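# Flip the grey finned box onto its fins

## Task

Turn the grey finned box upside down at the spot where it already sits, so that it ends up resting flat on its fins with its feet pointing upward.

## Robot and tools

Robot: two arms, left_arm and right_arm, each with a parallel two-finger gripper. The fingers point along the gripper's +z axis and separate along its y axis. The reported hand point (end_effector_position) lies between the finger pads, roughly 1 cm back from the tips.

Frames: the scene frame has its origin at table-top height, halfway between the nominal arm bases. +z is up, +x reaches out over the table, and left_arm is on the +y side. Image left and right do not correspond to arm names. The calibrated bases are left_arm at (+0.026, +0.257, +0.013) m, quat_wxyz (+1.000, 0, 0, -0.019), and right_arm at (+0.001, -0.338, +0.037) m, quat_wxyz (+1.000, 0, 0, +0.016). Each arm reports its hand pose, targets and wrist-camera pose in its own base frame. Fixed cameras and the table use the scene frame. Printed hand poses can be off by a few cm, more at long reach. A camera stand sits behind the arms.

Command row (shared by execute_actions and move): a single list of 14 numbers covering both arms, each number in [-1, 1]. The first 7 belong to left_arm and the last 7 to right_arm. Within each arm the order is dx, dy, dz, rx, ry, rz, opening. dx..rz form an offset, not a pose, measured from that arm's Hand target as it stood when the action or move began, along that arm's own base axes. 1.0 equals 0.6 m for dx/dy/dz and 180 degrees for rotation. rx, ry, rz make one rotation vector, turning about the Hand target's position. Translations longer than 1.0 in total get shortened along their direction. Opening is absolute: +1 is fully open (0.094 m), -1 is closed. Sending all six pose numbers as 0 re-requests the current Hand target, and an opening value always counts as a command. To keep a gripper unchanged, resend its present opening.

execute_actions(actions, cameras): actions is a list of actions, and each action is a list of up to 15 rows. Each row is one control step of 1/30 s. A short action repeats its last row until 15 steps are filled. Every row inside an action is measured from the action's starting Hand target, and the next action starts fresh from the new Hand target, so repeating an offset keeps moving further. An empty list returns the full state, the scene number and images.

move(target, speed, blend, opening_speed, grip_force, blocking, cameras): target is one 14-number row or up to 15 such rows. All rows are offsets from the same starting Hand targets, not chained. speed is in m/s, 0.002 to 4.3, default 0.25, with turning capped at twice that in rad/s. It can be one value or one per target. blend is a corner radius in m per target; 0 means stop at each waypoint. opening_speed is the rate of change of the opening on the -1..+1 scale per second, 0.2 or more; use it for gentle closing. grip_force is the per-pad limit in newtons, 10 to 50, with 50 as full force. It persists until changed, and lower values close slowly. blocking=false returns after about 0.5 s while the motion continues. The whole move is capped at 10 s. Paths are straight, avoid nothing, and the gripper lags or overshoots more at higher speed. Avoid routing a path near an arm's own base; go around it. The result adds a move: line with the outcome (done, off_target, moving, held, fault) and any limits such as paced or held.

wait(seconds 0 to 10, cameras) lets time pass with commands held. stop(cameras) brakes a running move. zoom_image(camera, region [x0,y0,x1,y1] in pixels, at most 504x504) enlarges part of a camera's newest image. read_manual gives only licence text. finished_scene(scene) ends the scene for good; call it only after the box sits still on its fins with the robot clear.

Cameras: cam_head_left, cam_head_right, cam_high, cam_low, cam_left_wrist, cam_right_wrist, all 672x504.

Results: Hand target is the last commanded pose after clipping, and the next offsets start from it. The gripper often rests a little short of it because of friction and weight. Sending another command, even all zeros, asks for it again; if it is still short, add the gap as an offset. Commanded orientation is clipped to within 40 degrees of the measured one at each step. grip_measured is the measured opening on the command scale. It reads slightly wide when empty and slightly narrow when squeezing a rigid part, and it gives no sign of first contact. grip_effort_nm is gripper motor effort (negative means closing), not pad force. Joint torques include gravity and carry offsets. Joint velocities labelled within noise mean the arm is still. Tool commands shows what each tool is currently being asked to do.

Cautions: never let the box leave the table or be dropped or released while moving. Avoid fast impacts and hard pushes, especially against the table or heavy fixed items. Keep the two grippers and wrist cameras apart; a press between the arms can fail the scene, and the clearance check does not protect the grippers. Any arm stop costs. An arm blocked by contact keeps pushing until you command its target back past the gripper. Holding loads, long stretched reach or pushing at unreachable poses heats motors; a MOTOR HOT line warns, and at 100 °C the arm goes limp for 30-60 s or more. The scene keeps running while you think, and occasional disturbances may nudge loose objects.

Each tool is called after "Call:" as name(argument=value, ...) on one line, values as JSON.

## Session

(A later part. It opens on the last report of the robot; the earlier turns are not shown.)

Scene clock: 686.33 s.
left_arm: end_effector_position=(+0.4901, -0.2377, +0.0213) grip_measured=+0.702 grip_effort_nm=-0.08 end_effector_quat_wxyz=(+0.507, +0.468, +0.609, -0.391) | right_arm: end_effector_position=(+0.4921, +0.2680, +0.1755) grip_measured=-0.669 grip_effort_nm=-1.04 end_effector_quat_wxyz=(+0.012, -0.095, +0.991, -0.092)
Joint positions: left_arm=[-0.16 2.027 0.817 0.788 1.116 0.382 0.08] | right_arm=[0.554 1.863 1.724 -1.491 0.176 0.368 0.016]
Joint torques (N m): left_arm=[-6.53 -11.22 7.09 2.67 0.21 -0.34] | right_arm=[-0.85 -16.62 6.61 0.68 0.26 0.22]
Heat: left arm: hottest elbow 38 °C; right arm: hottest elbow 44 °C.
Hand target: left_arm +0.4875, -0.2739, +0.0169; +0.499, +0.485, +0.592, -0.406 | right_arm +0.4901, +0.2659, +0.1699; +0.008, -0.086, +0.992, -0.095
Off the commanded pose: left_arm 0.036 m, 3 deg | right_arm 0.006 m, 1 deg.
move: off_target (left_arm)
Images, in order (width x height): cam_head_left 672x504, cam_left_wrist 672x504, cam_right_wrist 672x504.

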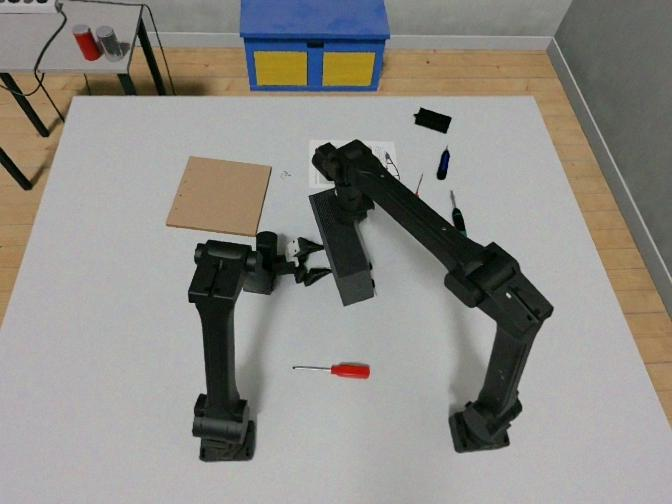

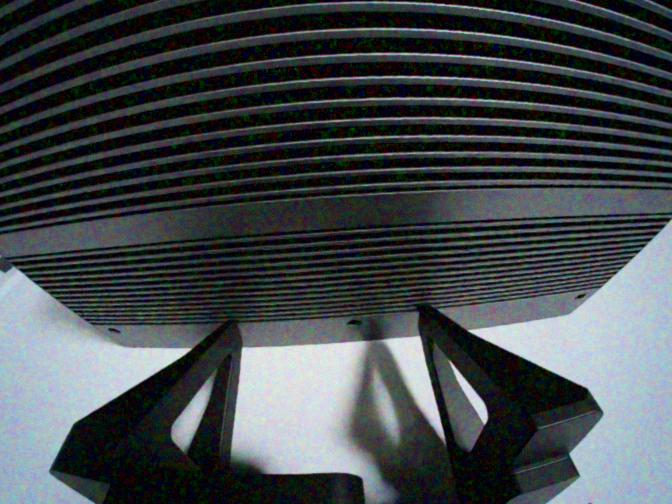

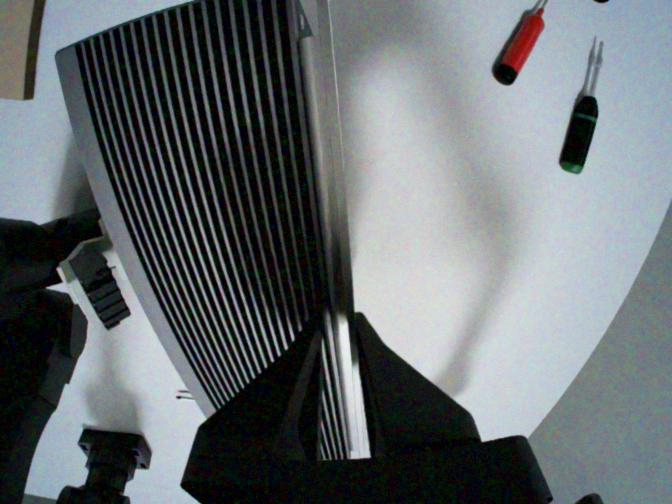

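Call:
move(target=[-0.015, -0.08, 0.004, 0, 0, -0.02, 0.7, -0.033, -0.078, 0, 0, 0, -0.02, -0.96], speed=0.04, cameras=["cam_left_wrist", "cam_head_left", "cam_right_wrist"])

Scene clock: 695.83 s.
left_arm: end_effector_position=(+0.4776, -0.2878, +0.0212) grip_measured=+0.702 grip_effort_nm=-0.08 end_effector_quat_wxyz=(+0.490, +0.488, +0.594, -0.411) | right_arm: end_effector_position=(+0.4745, +0.2202, +0.1751) grip_measured=-0.669 grip_effort_nm=-1.04 end_effector_quat_wxyz=(+0.010, -0.062, +0.994, -0.092)
Joint positions: left_arm=[-0.261 2.04 0.845 0.79 1.092 0.353 0.08] | right_arm=[0.494 1.763 1.581 -1.447 0.176 0.374 0.016]
Joint torques (N m): left_arm=[-6.01 -11.75 8.08 2.5 0 -0.35] | right_arm=[-0.03 -15.79 6.6 0.54 0.19 0.17]
Heat: left arm: hottest elbow 38 °C; right arm: hottest elbow 44 °C.
Hand target: left_arm +0.4784, -0.3218, +0.0192; +0.486, +0.504, +0.577, -0.422 | right_arm +0.4704, +0.2192, +0.1699; +0.005, -0.055, +0.994, -0.095
Off the commanded pose: left_arm 0.034 m, 3 deg | right_arm 0.007 m, 1 deg.
move: off_target (left_arm)
Images, in order (width x height): cam_head_left 672x504, cam_left_wrist 672x504, cam_right_wrist 672x504.

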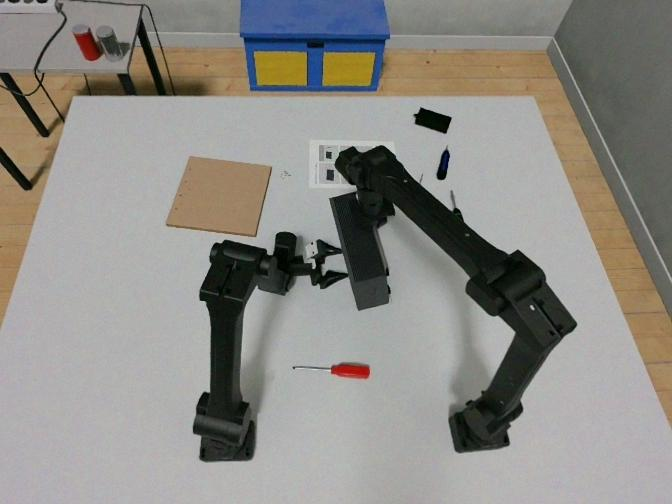

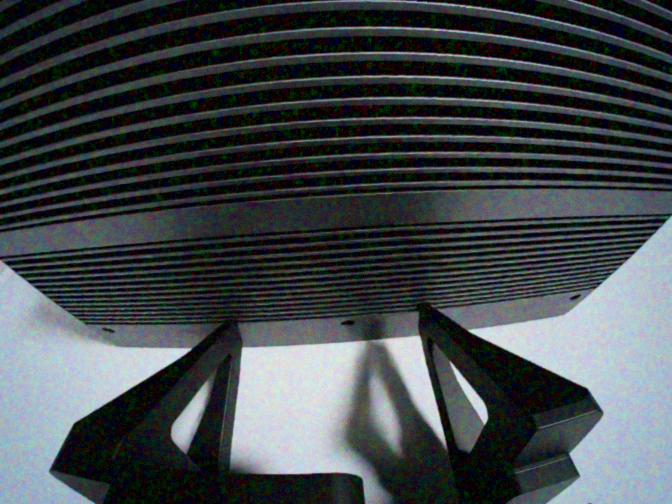

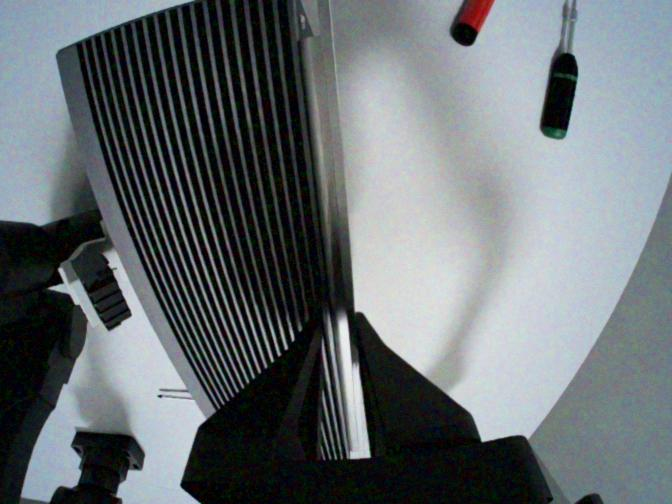

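Call:
move(target=[-0.022, -0.072, 0.006, 0, 0, -0.02, 0.7, -0.035, -0.07, 0, 0, 0, -0.02, -0.96], speed=0.04, cameras=["cam_left_wrist", "cam_head_left", "cam_right_wrist"])

Scene clock: 703.43 s.
left_arm: end_effector_position=(+0.4643, -0.3312, +0.0218) grip_measured=+0.702 grip_effort_nm=-0.07 end_effector_quat_wxyz=(+0.477, +0.508, +0.577, -0.427) | right_arm: end_effector_position=(+0.4545, +0.1786, +0.1745) grip_measured=-0.669 grip_effort_nm=-1.04 end_effector_quat_wxyz=(+0.009, -0.030, +0.995, -0.092)
Joint positions: left_arm=[-0.347 2.053 0.875 0.79 1.072 0.337 0.08] | right_arm=[0.438 1.674 1.461 -1.416 0.176 0.384 0.016]
Joint torques (N m): left_arm=[-5.6 -12.4 8.73 1.88 -0.02 -0.35] | right_arm=[-0.85 -13.86 6.34 0.54 0.15 0.15]
Heat: left arm: hottest elbow 38 °C; right arm: hottest elbow 43 °C.
Hand target: left_arm +0.4651, -0.3650, +0.0228; +0.472, +0.522, +0.561, -0.437 | right_arm +0.4493, +0.1772, +0.1698; +0.002, -0.023, +0.995, -0.096
Off the commanded pose: left_arm 0.034 m, 3 deg | right_arm 0.007 m, 1 deg.
move: off_target (left_arm)
Images, in order (width x height): cam_head_left 672x504, cam_left_wrist 672x504, cam_right_wrist 672x504.

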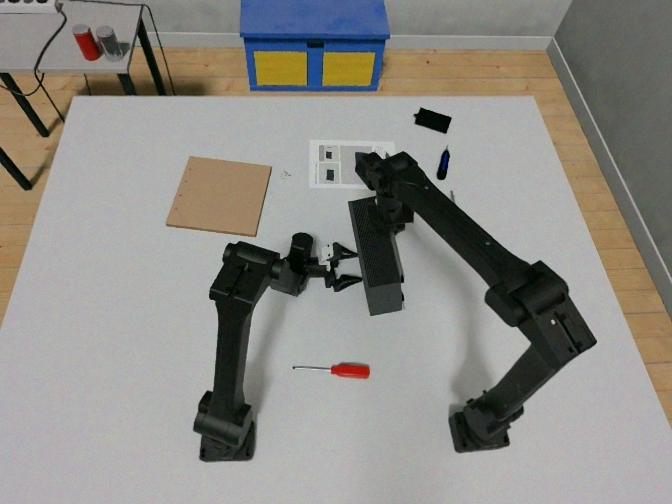

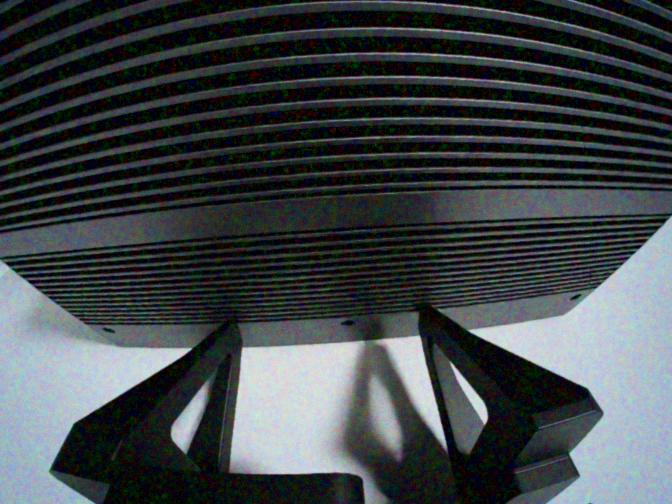

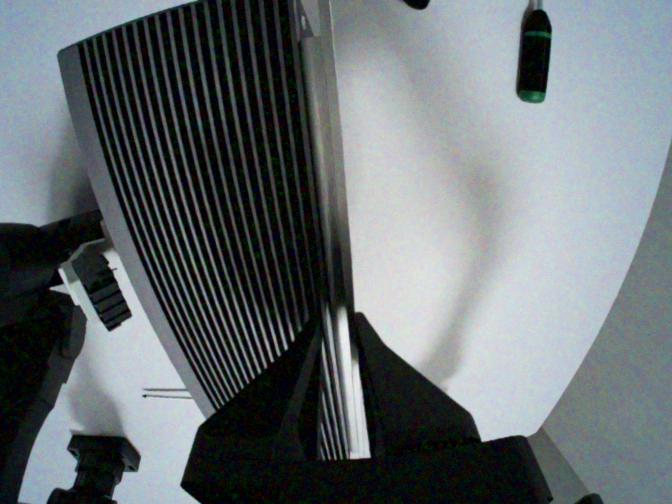

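Call:
move(target=[[-0.012, 0.1, 0.005, 0, 0, 0, 0.7, 0.008, 0.002, 0.01, 0, 0, 0, -0.96], [-0.04, 0.27, 0.17, 0, 0, 0, -0.3, 0.008, 0.002, 0.01, 0, 0, 0, -0.96]], speed=[0.05, 0.15], cameras=["cam_right_wrist", "cam_head_left"])

Call:
move(target=[0, 0, 0, 0, 0, 0, -0.3, 0, 0, 0, 0, 0, 0, -0.55], speed=0.05, opening_speed=0.4, cameras=["cam_right_wrist"])

Scene clock: 730.93 s.
left_arm: end_effector_position=(+0.4277, -0.2048, +0.1105) grip_measured=-0.296 grip_effort_nm=-0.12 end_effector_quat_wxyz=(+0.458, +0.513, +0.571, -0.449) | right_arm: end_effector_position=(+0.4545, +0.1786, +0.1745) grip_measured=-0.669 grip_effort_nm=-1.04 end_effector_quat_wxyz=(+0.009, -0.030, +0.995, -0.092)
Joint positions: left_arm=[-0.08 1.69 0.792 -0.003 1.342 0.844 0.033] | right_arm=[0.438 1.674 1.461 -1.416 0.176 0.384 0.016]
Joint torques (N m): left_arm=[-0.21 -11.93 8.88 1.09 0.66 -0.06] | right_arm=[-0.09 -13.8 8.43 -0.32 0.14 0.13]
Heat: left arm: hottest elbow 40 °C; right arm: hottest elbow 42 °C.
Hand target: left_arm +0.4411, -0.2030, +0.1247; +0.472, +0.521, +0.561, -0.437 | right_arm +0.4541, +0.1784, +0.1758; +0.002, -0.023, +0.995, -0.096
Off the commanded pose: left_arm 0.020 m, 3 deg | right_arm 0.001 m, 1 deg.
move: off_target (left_arm); target 2's new opening was sent with left_arm's hand 0.021 m and 3 deg from that target
Images, in order (width x height): cam_head_left 672x504, cam_right_wrist 672x504.

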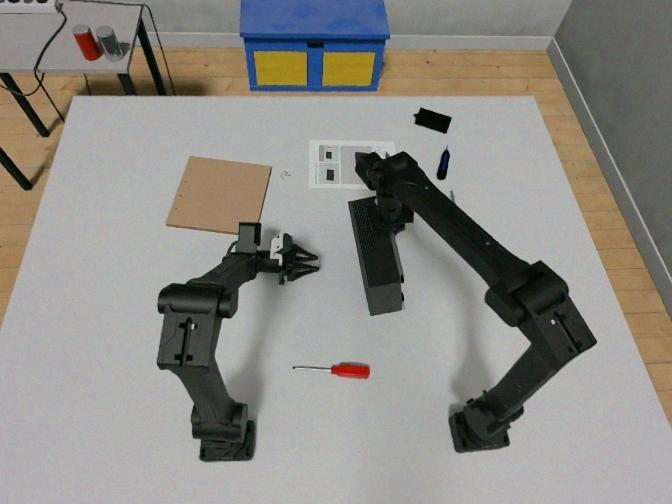

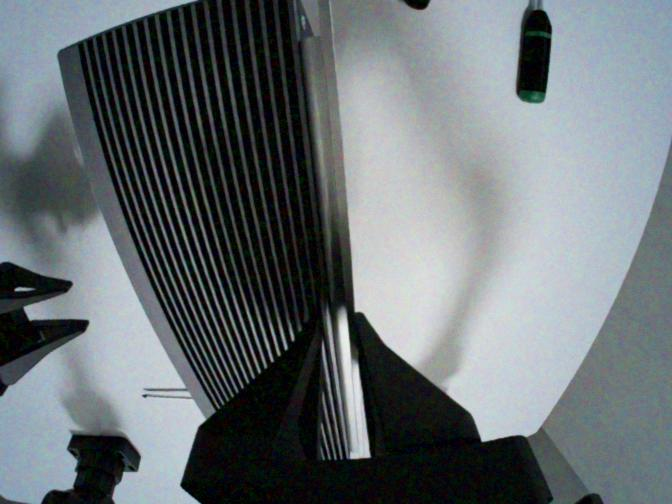

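Scene clock: 732.30 s.
left_arm: end_effector_position=(+0.4277, -0.2048, +0.1105) grip_measured=-0.297 grip_effort_nm=-0.12 end_effector_quat_wxyz=(+0.458, +0.513, +0.571, -0.449) | right_arm: end_effector_position=(+0.4544, +0.1772, +0.1748) grip_measured=-0.552 grip_effort_nm=0.09 end_effector_quat_wxyz=(+0.009, -0.027, +0.995, -0.096)
Joint positions: left_arm=[-0.08 1.69 0.792 -0.003 1.342 0.844 0.033] | right_arm=[0.438 1.674 1.461 -1.419 0.184 0.389 0.021]
Joint torques (N m): left_arm=[-0.26 -12.04 8.85 1.07 0.66 -0.07] | right_arm=[-0.85 -13.33 8.54 -0.21 -0.15 0.02]
Heat: left arm: hottest elbow 40 °C; right arm: hottest elbow 42 °C.
Hand target: left_arm +0.4411, -0.2030, +0.1248; +0.472, +0.522, +0.561, -0.437 | right_arm +0.4541, +0.1784, +0.1758; +0.002, -0.023, +0.995, -0.096
Off the commanded pose: left_arm 0.020 m, 3 deg | right_arm 0.002 m, 1 deg.
move: off_target (left_arm)
Images, in order (width x height): cam_right_wrist 672x504.

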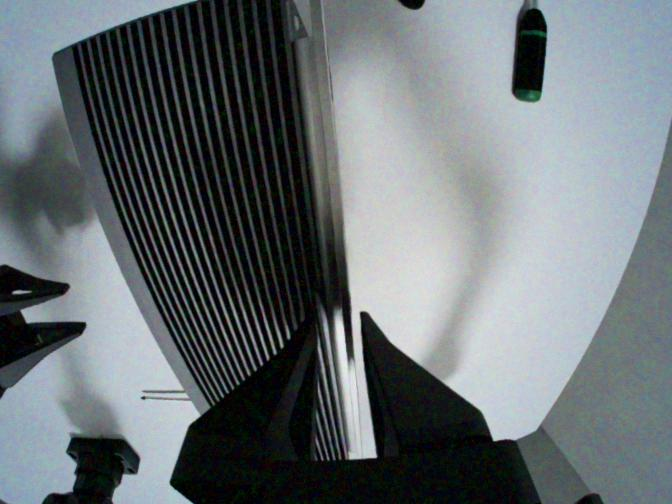

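Call:
move(target=[[0, 0.02, 0.08, 0, 0, 0, -0.3, -0.002, 0.038, 0.2, 0, 0, 0, -0.55], [0, 0, 0.34, 0.2588, 0.4062, 0.383, -0.3, -0.1, -0.385, 0.21, 0, 0, 0, -0.55]], speed=[0.1, 0.25], blend=[0.02, 0], cameras=["cam_right_wrist", "cam_left_wrist", "cam_head_left"])

Scene clock: 765.23 s.
left_arm: end_effector_position=(+0.4323, -0.1954, +0.3220) grip_measured=-0.297 grip_effort_nm=-0.12 end_effector_quat_wxyz=(+0.003, -0.063, +0.993, -0.095) | right_arm: end_effector_position=(+0.3935, -0.0476, +0.2973) grip_measured=-0.551 grip_effort_nm=0.06 end_effector_quat_wxyz=(-0.008, -0.026, +0.995, -0.095)
Joint positions: left_arm=[-0.361 1.532 1.676 -1.631 0.171 -0.496 0.033] | right_arm=[-0.036 1.376 1.446 -1.646 0.191 -0.087 0.021]
Joint torques (N m): left_arm=[-1.49 -9.99 12.52 0.42 0.02 -0.29] | right_arm=[-1.73 -10.11 7.69 0.85 0.09 -0.09]
Heat: left arm: hottest elbow 42 °C; right arm: hottest elbow 43 °C.
Hand target: left_arm +0.4412, -0.2029, +0.3287; +0.007, -0.065, +0.993, -0.096 | right_arm +0.3941, -0.0527, +0.3018; +0.002, -0.023, +0.995, -0.096
Off the commanded pose: left_arm 0.013 m, 1 deg | right_arm 0.007 m, 1 deg.
move: off_target (left_arm)
Images, in order (width x height): cam_head_left 672x504, cam_left_wrist 672x504, cam_right_wrist 672x504.

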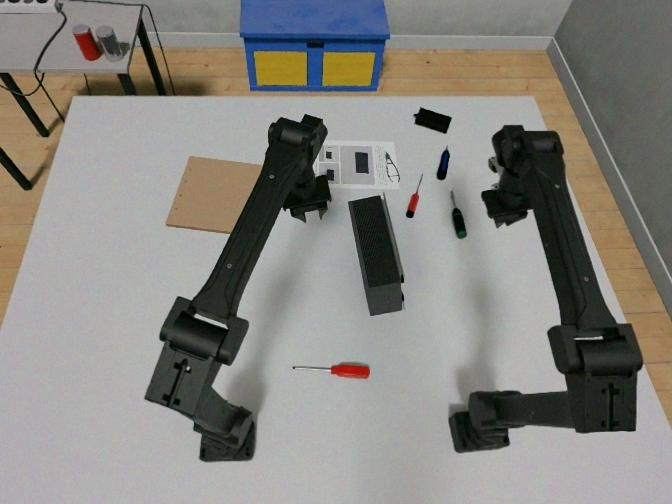

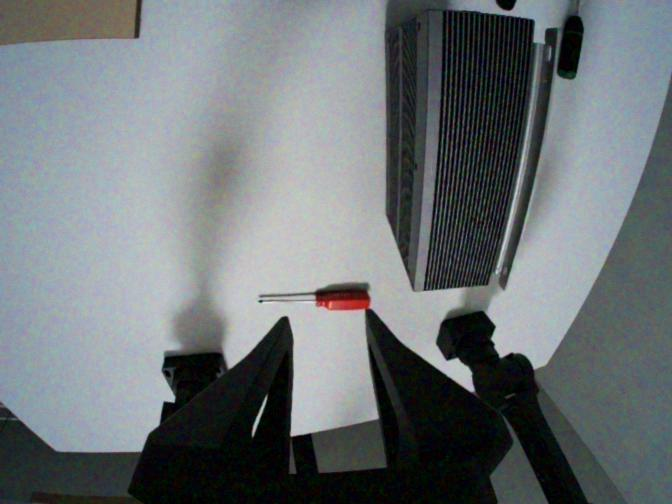

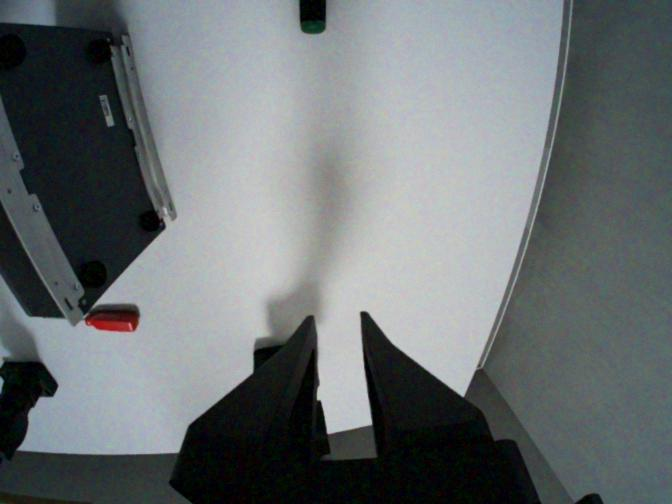

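Call:
move(target=[0.004, -0.319, -0.03, 0, 0, -0.011, -0.3, 0, 0, 0, 0, 0, 0, -0.55], speed=0.2, cameras=["cam_left_wrist", "cam_head_left"])

Scene clock: 785.17 s.
left_arm: end_effector_position=(+0.4346, -0.3885, +0.3077) grip_measured=-0.297 grip_effort_nm=-0.12 end_effector_quat_wxyz=(+0.002, -0.041, +0.995, -0.094) | right_arm: end_effector_position=(+0.3935, -0.0476, +0.2973) grip_measured=-0.551 grip_effort_nm=0.06 end_effector_quat_wxyz=(-0.008, -0.026, +0.995, -0.095)
Joint positions: left_arm=[-0.688 1.803 1.983 -1.622 0.138 -0.779 0.033] | right_arm=[-0.036 1.376 1.446 -1.646 0.191 -0.087 0.021]
Joint torques (N m): left_arm=[-0.67 -14.27 12.49 0.58 -0.02 -0.28] | right_arm=[-2.32 -10.52 7.95 0.92 0.14 -0.12]
Heat: left arm: hottest elbow 46 °C; right arm: hottest elbow 43 °C.
Hand target: left_arm +0.4434, -0.3943, +0.3108; +0.005, -0.048, +0.994, -0.096 | right_arm +0.3941, -0.0527, +0.3018; +0.002, -0.023, +0.995, -0.096
Off the commanded pose: left_arm 0.011 m, 1 deg | right_arm 0.007 m, 1 deg.
move: off_target (left_arm)
Images, in order (width x height): cam_head_left 672x504, cam_left_wrist 672x504.

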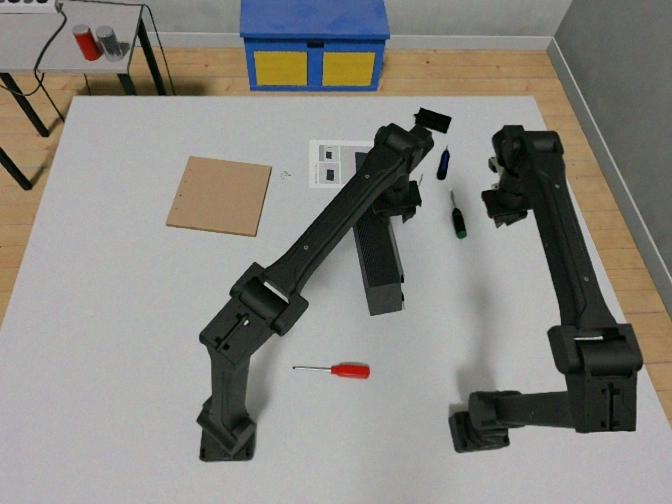

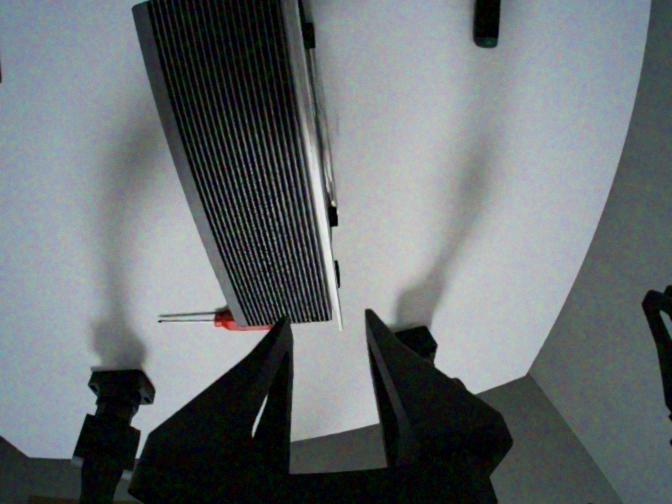

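Call:
move(target=[0, -0.032, -0.168, 0, 0, 0, -0.3, 0, 0, 0, 0, 0, 0, -0.55], speed=0.08, cameras=["cam_left_wrist", "cam_head_left"])

Scene clock: 807.77 s.
left_arm: end_effector_position=(+0.4428, -0.4063, +0.2244) grip_measured=-0.297 grip_effort_nm=-0.12 end_effector_quat_wxyz=(+0.010, -0.045, +0.994, -0.101) | right_arm: end_effector_position=(+0.3935, -0.0476, +0.2973) grip_measured=-0.551 grip_effort_nm=0.06 end_effector_quat_wxyz=(-0.008, -0.026, +0.995, -0.095)
Joint positions: left_arm=[-0.703 1.82 1.786 -1.383 0.134 -0.804 0.033] | right_arm=[-0.036 1.376 1.446 -1.646 0.191 -0.087 0.021]
Joint torques (N m): left_arm=[-1.55 -14.56 9.17 1.39 -0.02 -0.29] | right_arm=[-1.61 -10.34 7.83 0.94 0.14 -0.12]
Heat: left arm: hottest elbow 45 °C; right arm: hottest elbow 43 °C.
Hand target: left_arm +0.4435, -0.4137, +0.2101; +0.005, -0.048, +0.994, -0.096 | right_arm +0.3941, -0.0527, +0.3018; +0.002, -0.023, +0.995, -0.096
Off the commanded pose: left_arm 0.016 m, 1 deg | right_arm 0.007 m, 1 deg.
move: off_target (left_arm)
Images, in order (width x height): cam_head_left 672x504, cam_left_wrist 672x504.

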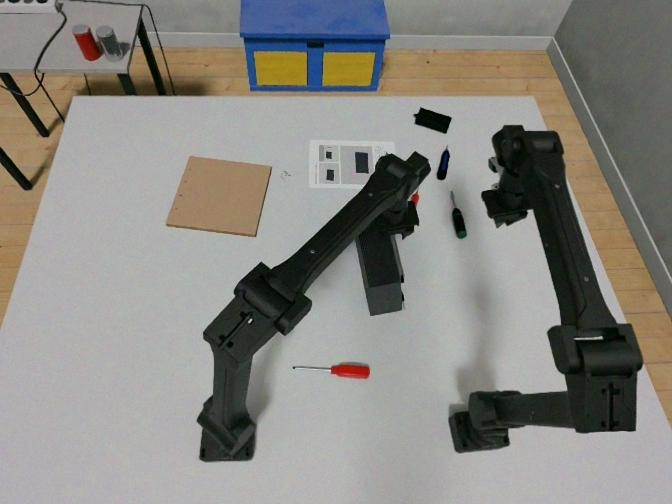

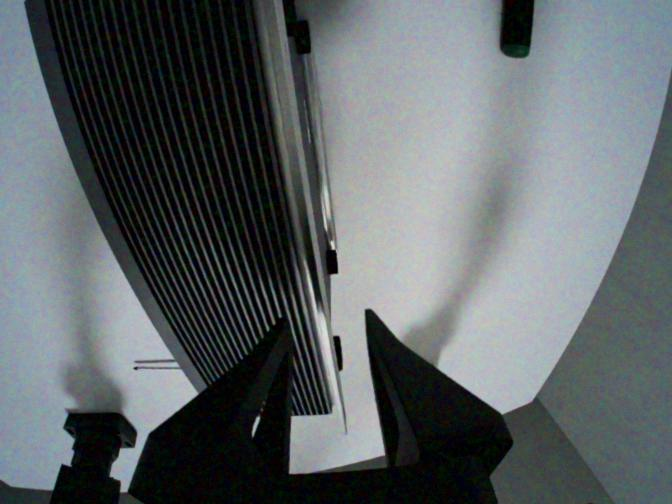

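Call:
move(target=[-0.003, -0.005, -0.035, 0, 0, 0, -0.3, 0, 0, 0, 0, 0, 0, -0.55], speed=0.05, cameras=["cam_left_wrist"])

Scene clock: 815.20 s.
left_arm: end_effector_position=(+0.4414, -0.4093, +0.2074) grip_measured=-0.297 grip_effort_nm=-0.12 end_effector_quat_wxyz=(+0.012, -0.045, +0.994, -0.103) | right_arm: end_effector_position=(+0.3935, -0.0476, +0.2973) grip_measured=-0.551 grip_effort_nm=0.06 end_effector_quat_wxyz=(-0.008, -0.026, +0.995, -0.095)
Joint positions: left_arm=[-0.709 1.821 1.743 -1.333 0.133 -0.81 0.033] | right_arm=[-0.036 1.376 1.446 -1.646 0.191 -0.087 0.021]
Joint torques (N m): left_arm=[-1.61 -14.27 8.88 1.48 0 -0.32] | right_arm=[-1.73 -10.05 7.94 1.03 0.13 -0.12]
Heat: left arm: hottest elbow 45 °C; right arm: hottest elbow 43 °C.
Hand target: left_arm +0.4417, -0.4167, +0.1892; +0.005, -0.048, +0.994, -0.096 | right_arm +0.3941, -0.0527, +0.3018; +0.002, -0.023, +0.995, -0.096
Off the commanded pose: left_arm 0.020 m, 1 deg | right_arm 0.007 m, 1 deg.
move: off_target (left_arm)
Images, in order (width x height): cam_left_wrist 672x504.

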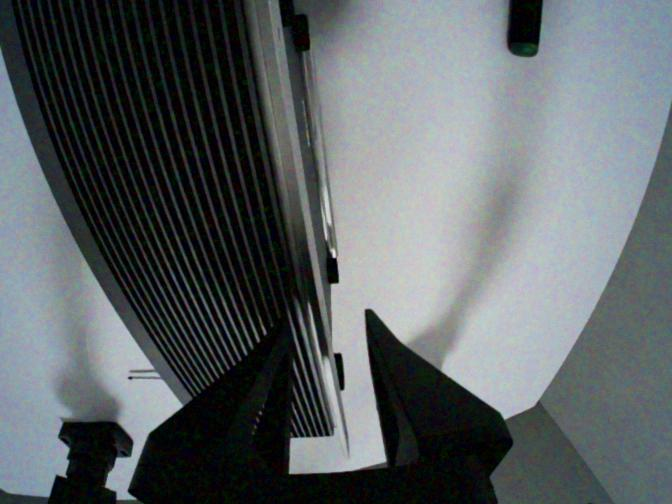

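Call:
move(target=[-0.002, 0.004, -0.014, 0, 0, 0, -0.3, 0, 0, 0, 0, 0, 0, -0.55], speed=0.05)

Call:
move(target=[0, 0, 0, 0, 0, 0, -0.97, 0, 0, 0, 0, 0, 0, -0.55], speed=0.05, opening_speed=0.4, cameras=["cam_left_wrist", "cam_head_left", "cam_low"])

Scene clock: 824.20 s.
left_arm: end_effector_position=(+0.4413, -0.4093, +0.2063) grip_measured=-0.297 grip_effort_nm=-0.12 end_effector_quat_wxyz=(+0.015, -0.045, +0.993, -0.105) | right_arm: end_effector_position=(+0.3935, -0.0476, +0.2973) grip_measured=-0.551 grip_effort_nm=0.06 end_effector_quat_wxyz=(-0.008, -0.026, +0.995, -0.095)
Joint positions: left_arm=[-0.709 1.816 1.732 -1.319 0.133 -0.811 0.033] | right_arm=[-0.036 1.376 1.446 -1.646 0.191 -0.087 0.021]
Joint torques (N m): left_arm=[-1.49 -14.15 7.53 1.99 0 -0.28] | right_arm=[-2.2 -10.4 7.8 0.76 0.1 -0.12]
Heat: left arm: hottest elbow 44 °C; right arm: hottest elbow 43 °C.
Hand target: left_arm +0.4405, -0.4143, +0.1808; +0.005, -0.048, +0.994, -0.096 | right_arm +0.3941, -0.0527, +0.3018; +0.002, -0.023, +0.995, -0.096
Off the commanded pose: left_arm 0.026 m, 2 deg | right_arm 0.007 m, 1 deg.
move: off_target (left_arm)

Scene clock: 826.10 s.
left_arm: end_effector_position=(+0.4407, -0.4027, +0.2048) grip_measured=-0.676 grip_effort_nm=-1.01 end_effector_quat_wxyz=(+0.016, -0.053, +0.994, -0.098) | right_arm: end_effector_position=(+0.3935, -0.0476, +0.2973) grip_measured=-0.551 grip_effort_nm=0.06 end_effector_quat_wxyz=(-0.008, -0.026, +0.995, -0.095)
Joint positions: left_arm=[-0.704 1.809 1.719 -1.322 0.121 -0.82 0.015] | right_arm=[-0.036 1.376 1.446 -1.646 0.191 -0.087 0.021]
Joint torques (N m): left_arm=[-1.79 -13.57 8.38 2.06 0.49 -0.2] | right_arm=[-1.85 -10.4 7.83 0.94 0.14 -0.09]
Heat: left arm: hottest elbow 44 °C; right arm: hottest elbow 43 °C.
Hand target: left_arm +0.4405, -0.4143, +0.1808; +0.005, -0.048, +0.994, -0.096 | right_arm +0.3941, -0.0527, +0.3018; +0.002, -0.023, +0.995, -0.096
Off the commanded pose: left_arm 0.027 m, 1 deg | right_arm 0.007 m, 1 deg.
move: off_target (left_arm)
Images, in order (width x height): cam_head_left 672x504, cam_low 672x504, cam_left_wrist 672x504.

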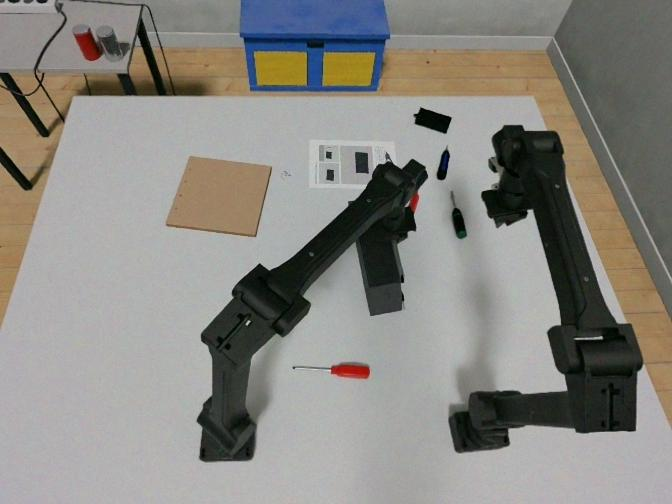

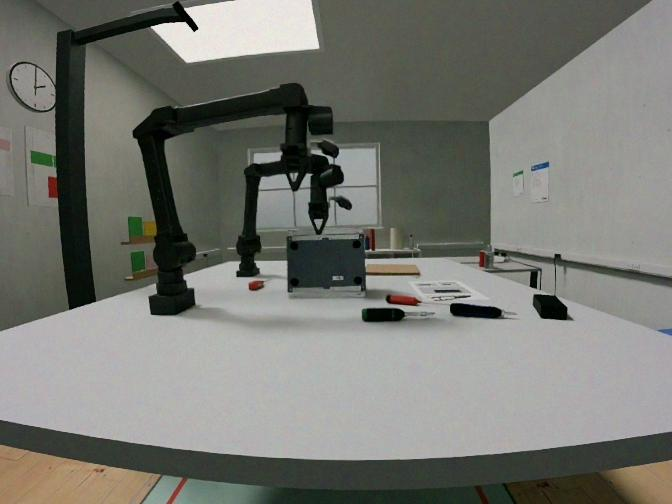

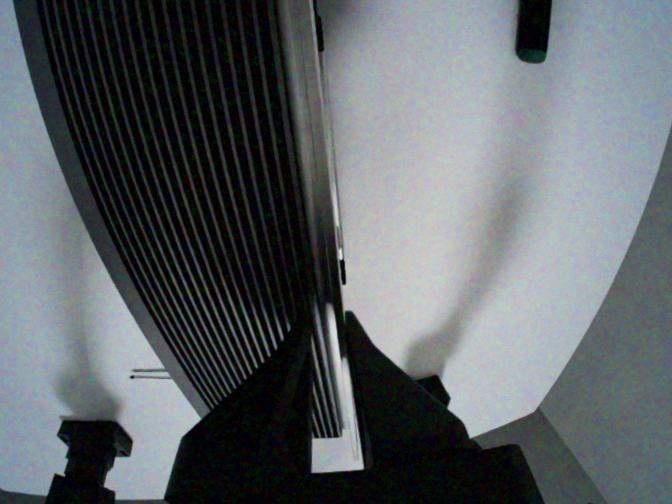

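Call:
move(target=[[-0.009, 0.1063, 0.0353, -0.0807, -0.0078, 0, -0.97, 0, 0, 0, 0, 0, 0, -0.55], [-0.0182, 0.2018, 0.026, -0.1637, -0.0158, 0, -0.97, 0, 0, 0, 0, 0, 0, -0.55]], speed=0.06, blend=[0.02, 0], cameras=["cam_left_wrist", "cam_head_left"])

Scene clock: 872.97 s.
left_arm: end_effector_position=(+0.4296, -0.2839, +0.2030) grip_measured=-0.821 grip_effort_nm=-1.01 end_effector_quat_wxyz=(+0.019, -0.053, +0.939, -0.341) | right_arm: end_effector_position=(+0.3935, -0.0476, +0.2973) grip_measured=-0.551 grip_effort_nm=0.06 end_effector_quat_wxyz=(-0.008, -0.026, +0.995, -0.095)
Joint positions: left_arm=[-0.392 1.487 1.199 -0.9 0.596 -0.625 0.008] | right_arm=[-0.036 1.376 1.446 -1.646 0.191 -0.087 0.021]
Joint torques (N m): left_arm=[-1.9 -10.11 8.54 2.43 0.81 -0.14] | right_arm=[-2.02 -10.75 7.92 1.01 0.14 -0.13]
Heat: left arm: hottest elbow 42 °C; right arm: hottest elbow 42 °C.
Hand target: left_arm +0.4296, -0.2932, +0.1962; +0.017, -0.045, +0.937, -0.346 | right_arm +0.3941, -0.0527, +0.3018; +0.002, -0.023, +0.995, -0.096
Off the commanded pose: left_arm 0.011 m, 1 deg | right_arm 0.007 m, 1 deg.
move: off_target (left_arm)
Images, in order (width x height): cam_head_left 672x504, cam_left_wrist 672x504.

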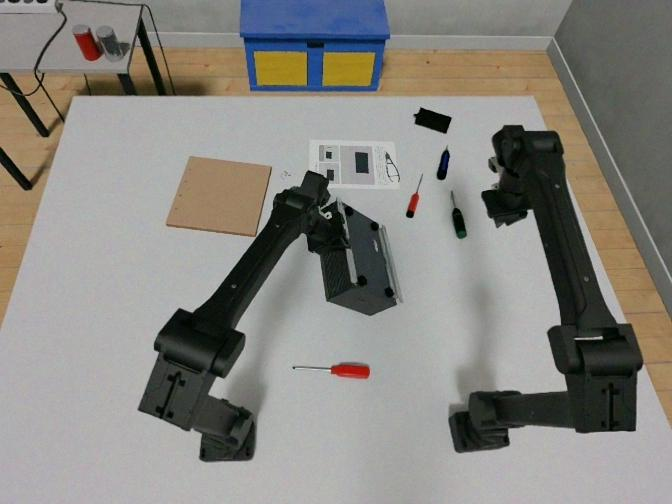

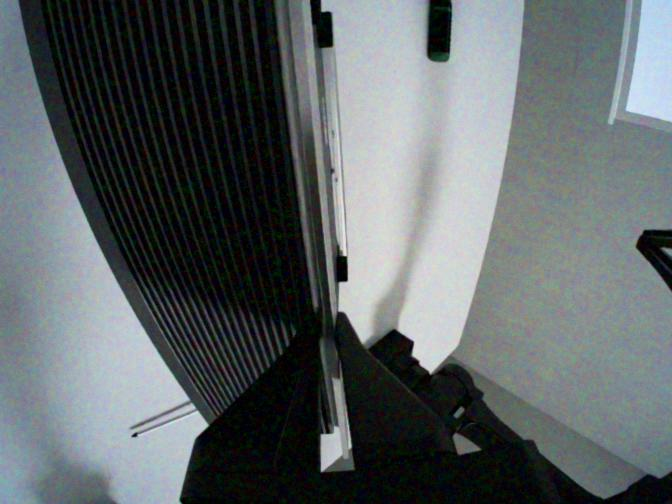

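Call:
move(target=[[-0.0086, 0.0894, -0.0303, -0.083, -0.008, 0, -0.97, 0, 0, 0, 0, 0, 0, -0.55], [-0.016, 0.1657, -0.086, -0.1659, -0.0159, 0, -0.97, 0, 0, 0, 0, 0, 0, -0.55], [-0.0223, 0.2305, -0.171, -0.26, -0.025, 0, -0.97, 0, 0, 0, 0, 0, 0, -0.55]], speed=0.06, blend=[0.02, 0.02, 0], cameras=["cam_left_wrist", "cam_head_left", "cam_low"])

Scene clock: 888.03 s.
left_arm: end_effector_position=(+0.4059, -0.1713, +0.0850) grip_measured=-0.855 grip_effort_nm=-1.01 end_effector_quat_wxyz=(+0.016, -0.022, +0.735, -0.677) | right_arm: end_effector_position=(+0.3935, -0.0476, +0.2973) grip_measured=-0.551 grip_effort_nm=0.06 end_effector_quat_wxyz=(-0.008, -0.026, +0.995, -0.095)
Joint positions: left_arm=[0.006 1.762 0.739 -0.024 1.475 -0.532 0.007] | right_arm=[-0.036 1.376 1.446 -1.646 0.191 -0.087 0.021]
Joint torques (N m): left_arm=[2.78 -10.87 6.3 2.07 2.05 -0.33] | right_arm=[-1.38 -10.05 7.83 1.09 0.12 -0.12]
Heat: left arm: hottest elbow 42 °C; right arm: hottest elbow 42 °C.
Hand target: left_arm +0.4163, -0.1548, +0.0937; +0.034, -0.035, +0.721, -0.691 | right_arm +0.3941, -0.0527, +0.3018; +0.002, -0.023, +0.995, -0.096
Off the commanded pose: left_arm 0.021 m, 3 deg | right_arm 0.007 m, 1 deg.
move: off_target (left_arm)
Images, in order (width x height): cam_head_left 672x504, cam_low 672x504, cam_left_wrist 672x504.

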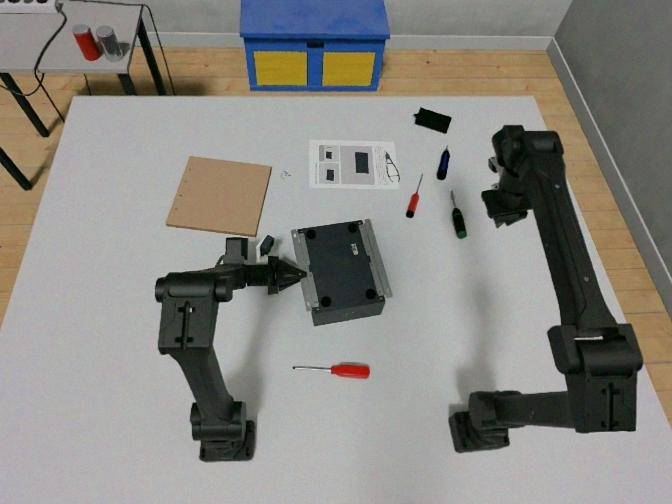

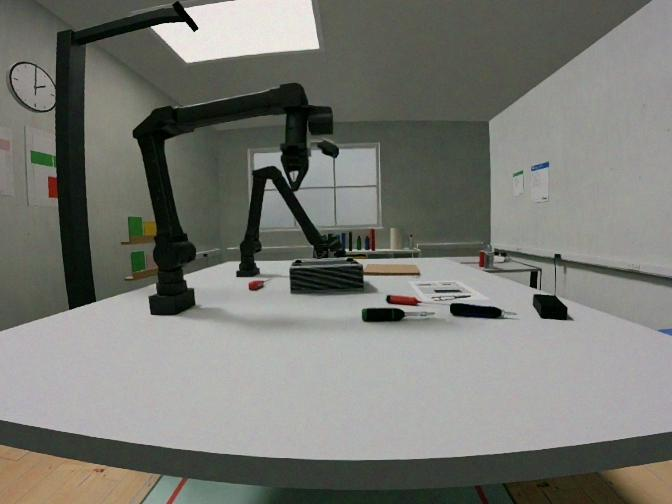

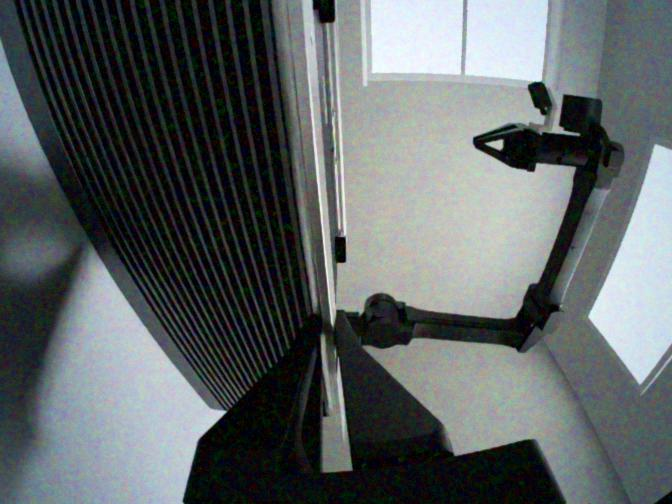

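Call:
move(target=[[0, 0, -0.018, -0.011, -0.001, 0, -0.97, 0, 0, 0, 0, 0, 0, -0.55], [0.04, 0.078, -0.018, -0.011, -0.001, -0.075, -0.97, 0, 0, 0, 0, 0, 0, -0.55]], speed=0.05, cameras=["cam_head_left", "cam_low"])

Scene clock: 908.73 s.
left_arm: end_effector_position=(+0.4144, -0.1375, +0.0830) grip_measured=-0.846 grip_effort_nm=-1.01 end_effector_quat_wxyz=(+0.037, -0.033, +0.714, -0.698) | right_arm: end_effector_position=(+0.3935, -0.0476, +0.2973) grip_measured=-0.551 grip_effort_nm=0.06 end_effector_quat_wxyz=(-0.008, -0.026, +0.995, -0.095)
Joint positions: left_arm=[0.091 1.805 0.78 -0.204 1.546 -0.337 0.007] | right_arm=[-0.036 1.376 1.446 -1.646 0.191 -0.087 0.021]
Joint torques (N m): left_arm=[4.66 -9 8.85 0.98 1.15 -0.17] | right_arm=[-1.49 -10.11 7.9 0.95 0.14 -0.1]
Heat: left arm: hottest elbow 42 °C; right arm: hottest elbow 42 °C.
Hand target: left_arm +0.4402, -0.1081, +0.0828; -0.047, +0.050, +0.708, -0.703 | right_arm +0.3941, -0.0527, +0.3018; +0.002, -0.023, +0.995, -0.096
Off the commanded pose: left_arm 0.039 m, 14 deg | right_arm 0.007 m, 1 deg.
joint sent to its limit (left arm) — joint 5 (wrist yaw), upper limit. The joint targets are off in orientation, not in position.
move: off_target (left_arm)
Images, in order (width x height): cam_head_left 672x504, cam_low 672x504.

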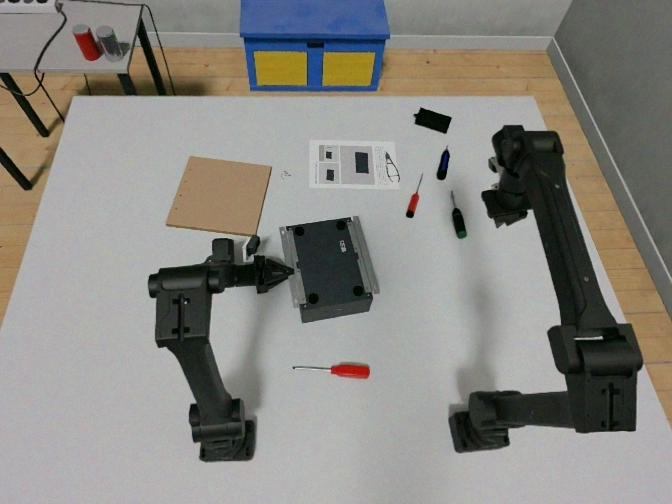

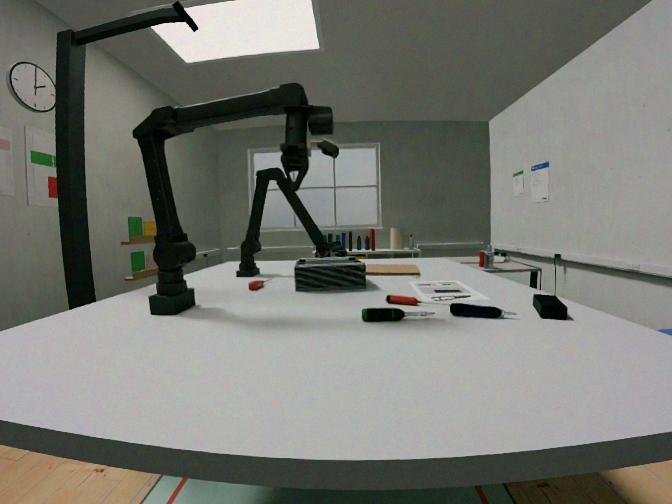

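Call:
move(target=[-0.043, -0.047, 0, 0, 0, 0.072, -0.97, 0, 0, 0, 0, 0, 0, -0.55], speed=0.06)

Call:
move(target=[0, 0, 0, 0, 0, 0, -0.45, 0, 0, 0, 0, 0, 0, -0.55], speed=0.05, opening_speed=0.4, cameras=["cam_left_wrist", "cam_low"])

Scene clock: 919.17 s.
left_arm: end_effector_position=(+0.4139, -0.1382, +0.0829) grip_measured=-0.846 grip_effort_nm=-1.01 end_effector_quat_wxyz=(+0.039, -0.030, +0.715, -0.698) | right_arm: end_effector_position=(+0.3935, -0.0476, +0.2973) grip_measured=-0.551 grip_effort_nm=0.06 end_effector_quat_wxyz=(-0.008, -0.026, +0.995, -0.095)
Joint positions: left_arm=[0.089 1.805 0.78 -0.207 1.546 -0.326 0.007] | right_arm=[-0.036 1.376 1.446 -1.646 0.191 -0.087 0.021]
Joint torques (N m): left_arm=[-0.5 -10.87 5.48 0.87 1.15 -0.06] | right_arm=[-1.67 -10.05 7.83 0.96 0.1 -0.12]
Heat: left arm: hottest elbow 43 °C; right arm: hottest elbow 42 °C.
Hand target: left_arm +0.4144, -0.1363, +0.0828; +0.032, -0.030, +0.709, -0.704 | right_arm +0.3941, -0.0527, +0.3018; +0.002, -0.023, +0.995, -0.096
Off the commanded pose: left_arm 0.002 m, 1 deg | right_arm 0.007 m, 1 deg.
joint sent to its limit (left arm) — joint 5 (wrist yaw), upper limit. The joint targets still meet the commanded pose.
move: done

Scene clock: 920.80 s.
left_arm: end_effector_position=(+0.4128, -0.1383, +0.0840) grip_measured=-0.454 grip_effort_nm=0.17 end_effector_quat_wxyz=(+0.036, -0.030, +0.712, -0.701) | right_arm: end_effector_position=(+0.3935, -0.0476, +0.2973) grip_measured=-0.551 grip_effort_nm=0.06 end_effector_quat_wxyz=(-0.008, -0.026, +0.995, -0.095)
Joint positions: left_arm=[0.089 1.805 0.779 -0.212 1.555 -0.324 0.026] | right_arm=[-0.036 1.376 1.446 -1.646 0.191 -0.087 0.021]
Joint torques (N m): left_arm=[-0.44 -10.99 5.61 0.81 0.82 -0.06] | right_arm=[-1.14 -10.46 7.98 1.05 0.1 -0.16]
Heat: left arm: hottest elbow 42 °C; right arm: hottest elbow 42 °C.
Hand target: left_arm +0.4144, -0.1363, +0.0828; +0.032, -0.030, +0.709, -0.704 | right_arm +0.3941, -0.0527, +0.3018; +0.002, -0.023, +0.995, -0.096
Off the commanded pose: left_arm 0.003 m, 1 deg | right_arm 0.007 m, 1 deg.
joint sent to its limit (left arm) — joint 5 (wrist yaw), upper limit. The joint targets still meet the commanded pose.
move: done
Images, in order (width x height): cam_low 672x504, cam_left_wrist 672x504.

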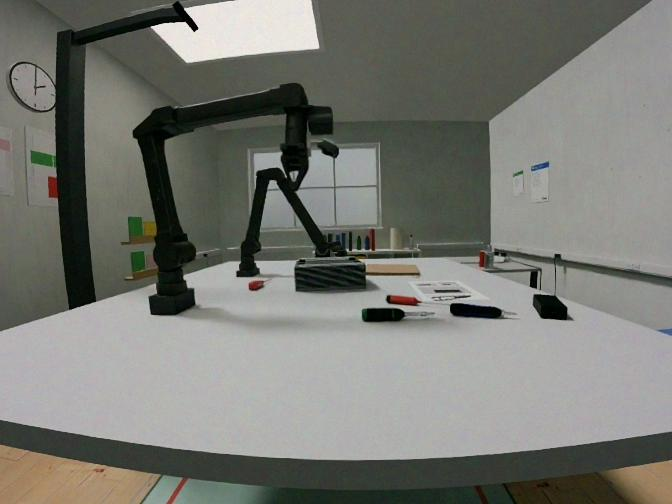

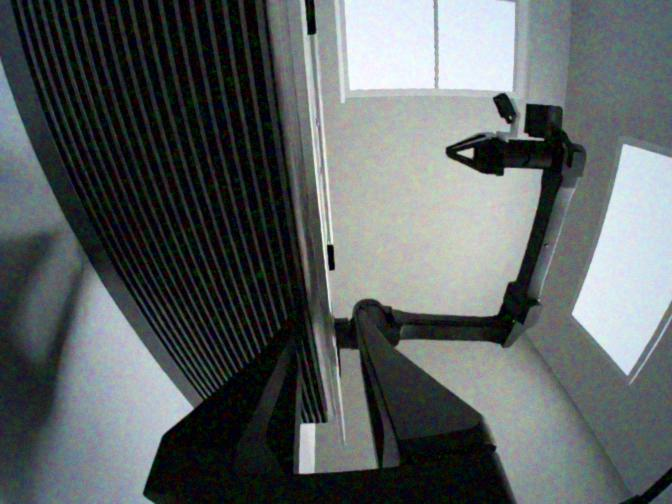

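Call:
move(target=[[-0.0155, 0.166, 0.003, 0, 0, 0, -0.45, 0, 0, 0, 0, 0, 0, -0.55], [-0.02, 0.22, 0.15, 0, 0, 0, -0.45, 0, 0, 0, 0, 0, 0, -0.55]], speed=[0.08, 0.2], blend=[0.01, 0], cameras=["cam_head_left", "cam_low", "cam_head_right"])

Scene clock: 930.30 s.
left_arm: end_effector_position=(+0.3936, -0.0123, +0.1635) grip_measured=-0.453 grip_effort_nm=0.17 end_effector_quat_wxyz=(+0.140, -0.163, +0.693, -0.688) | right_arm: end_effector_position=(+0.3935, -0.0476, +0.2973) grip_measured=-0.551 grip_effort_nm=0.06 end_effector_quat_wxyz=(-0.008, -0.026, +0.995, -0.095)
Joint positions: left_arm=[0.428 1.512 0.707 -0.492 1.556 -0.304 0.026] | right_arm=[-0.036 1.376 1.446 -1.646 0.191 -0.087 0.021]
Joint torques (N m): left_arm=[-0.03 -8.59 8.96 0.66 0.79 0.02] | right_arm=[-1.32 -10.11 7.95 1.03 0.11 -0.11]
Heat: left arm: hottest elbow 42 °C; right arm: hottest elbow 42 °C.
Hand target: left_arm +0.4024, -0.0043, +0.1730; +0.033, -0.029, +0.709, -0.704 | right_arm +0.3941, -0.0527, +0.3018; +0.002, -0.023, +0.995, -0.096
Off the commanded pose: left_arm 0.015 m, 20 deg | right_arm 0.007 m, 1 deg.
joint sent to its limit (left arm) — joint 5 (wrist yaw), upper limit. The joint targets are off in orientation, not in position.
move: off_target (left_arm)
Images, in order (width x height): cam_head_left 672x504, cam_head_right 672x504, cam_low 672x504.

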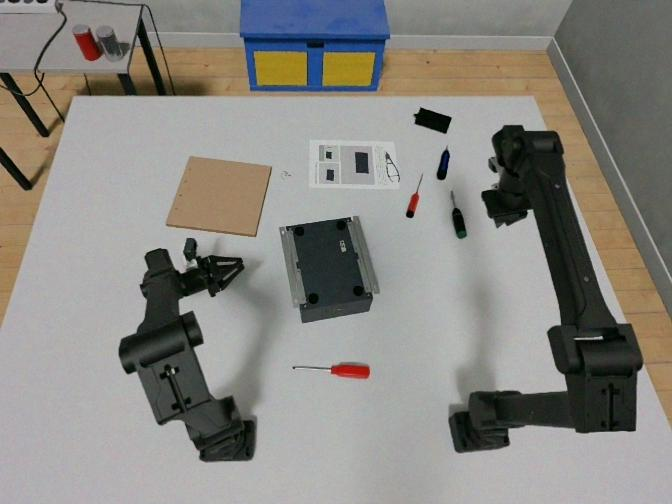

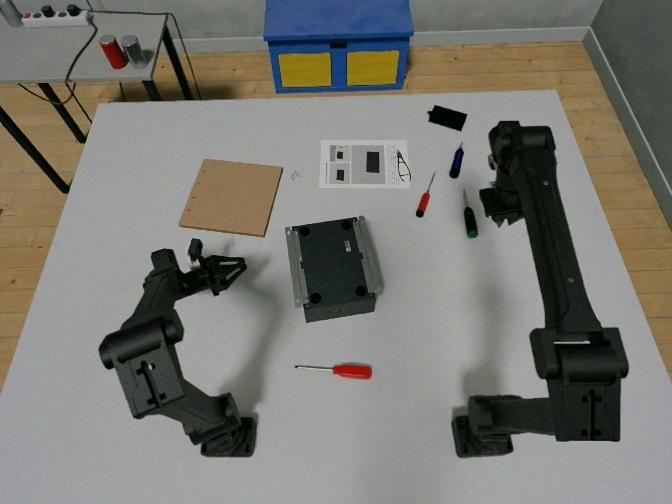

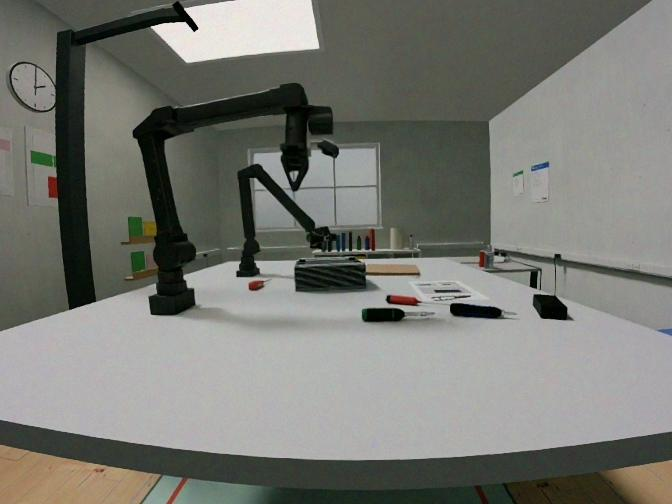

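Call:
finished_scene(scene=2)

The scene is finished: the task was done.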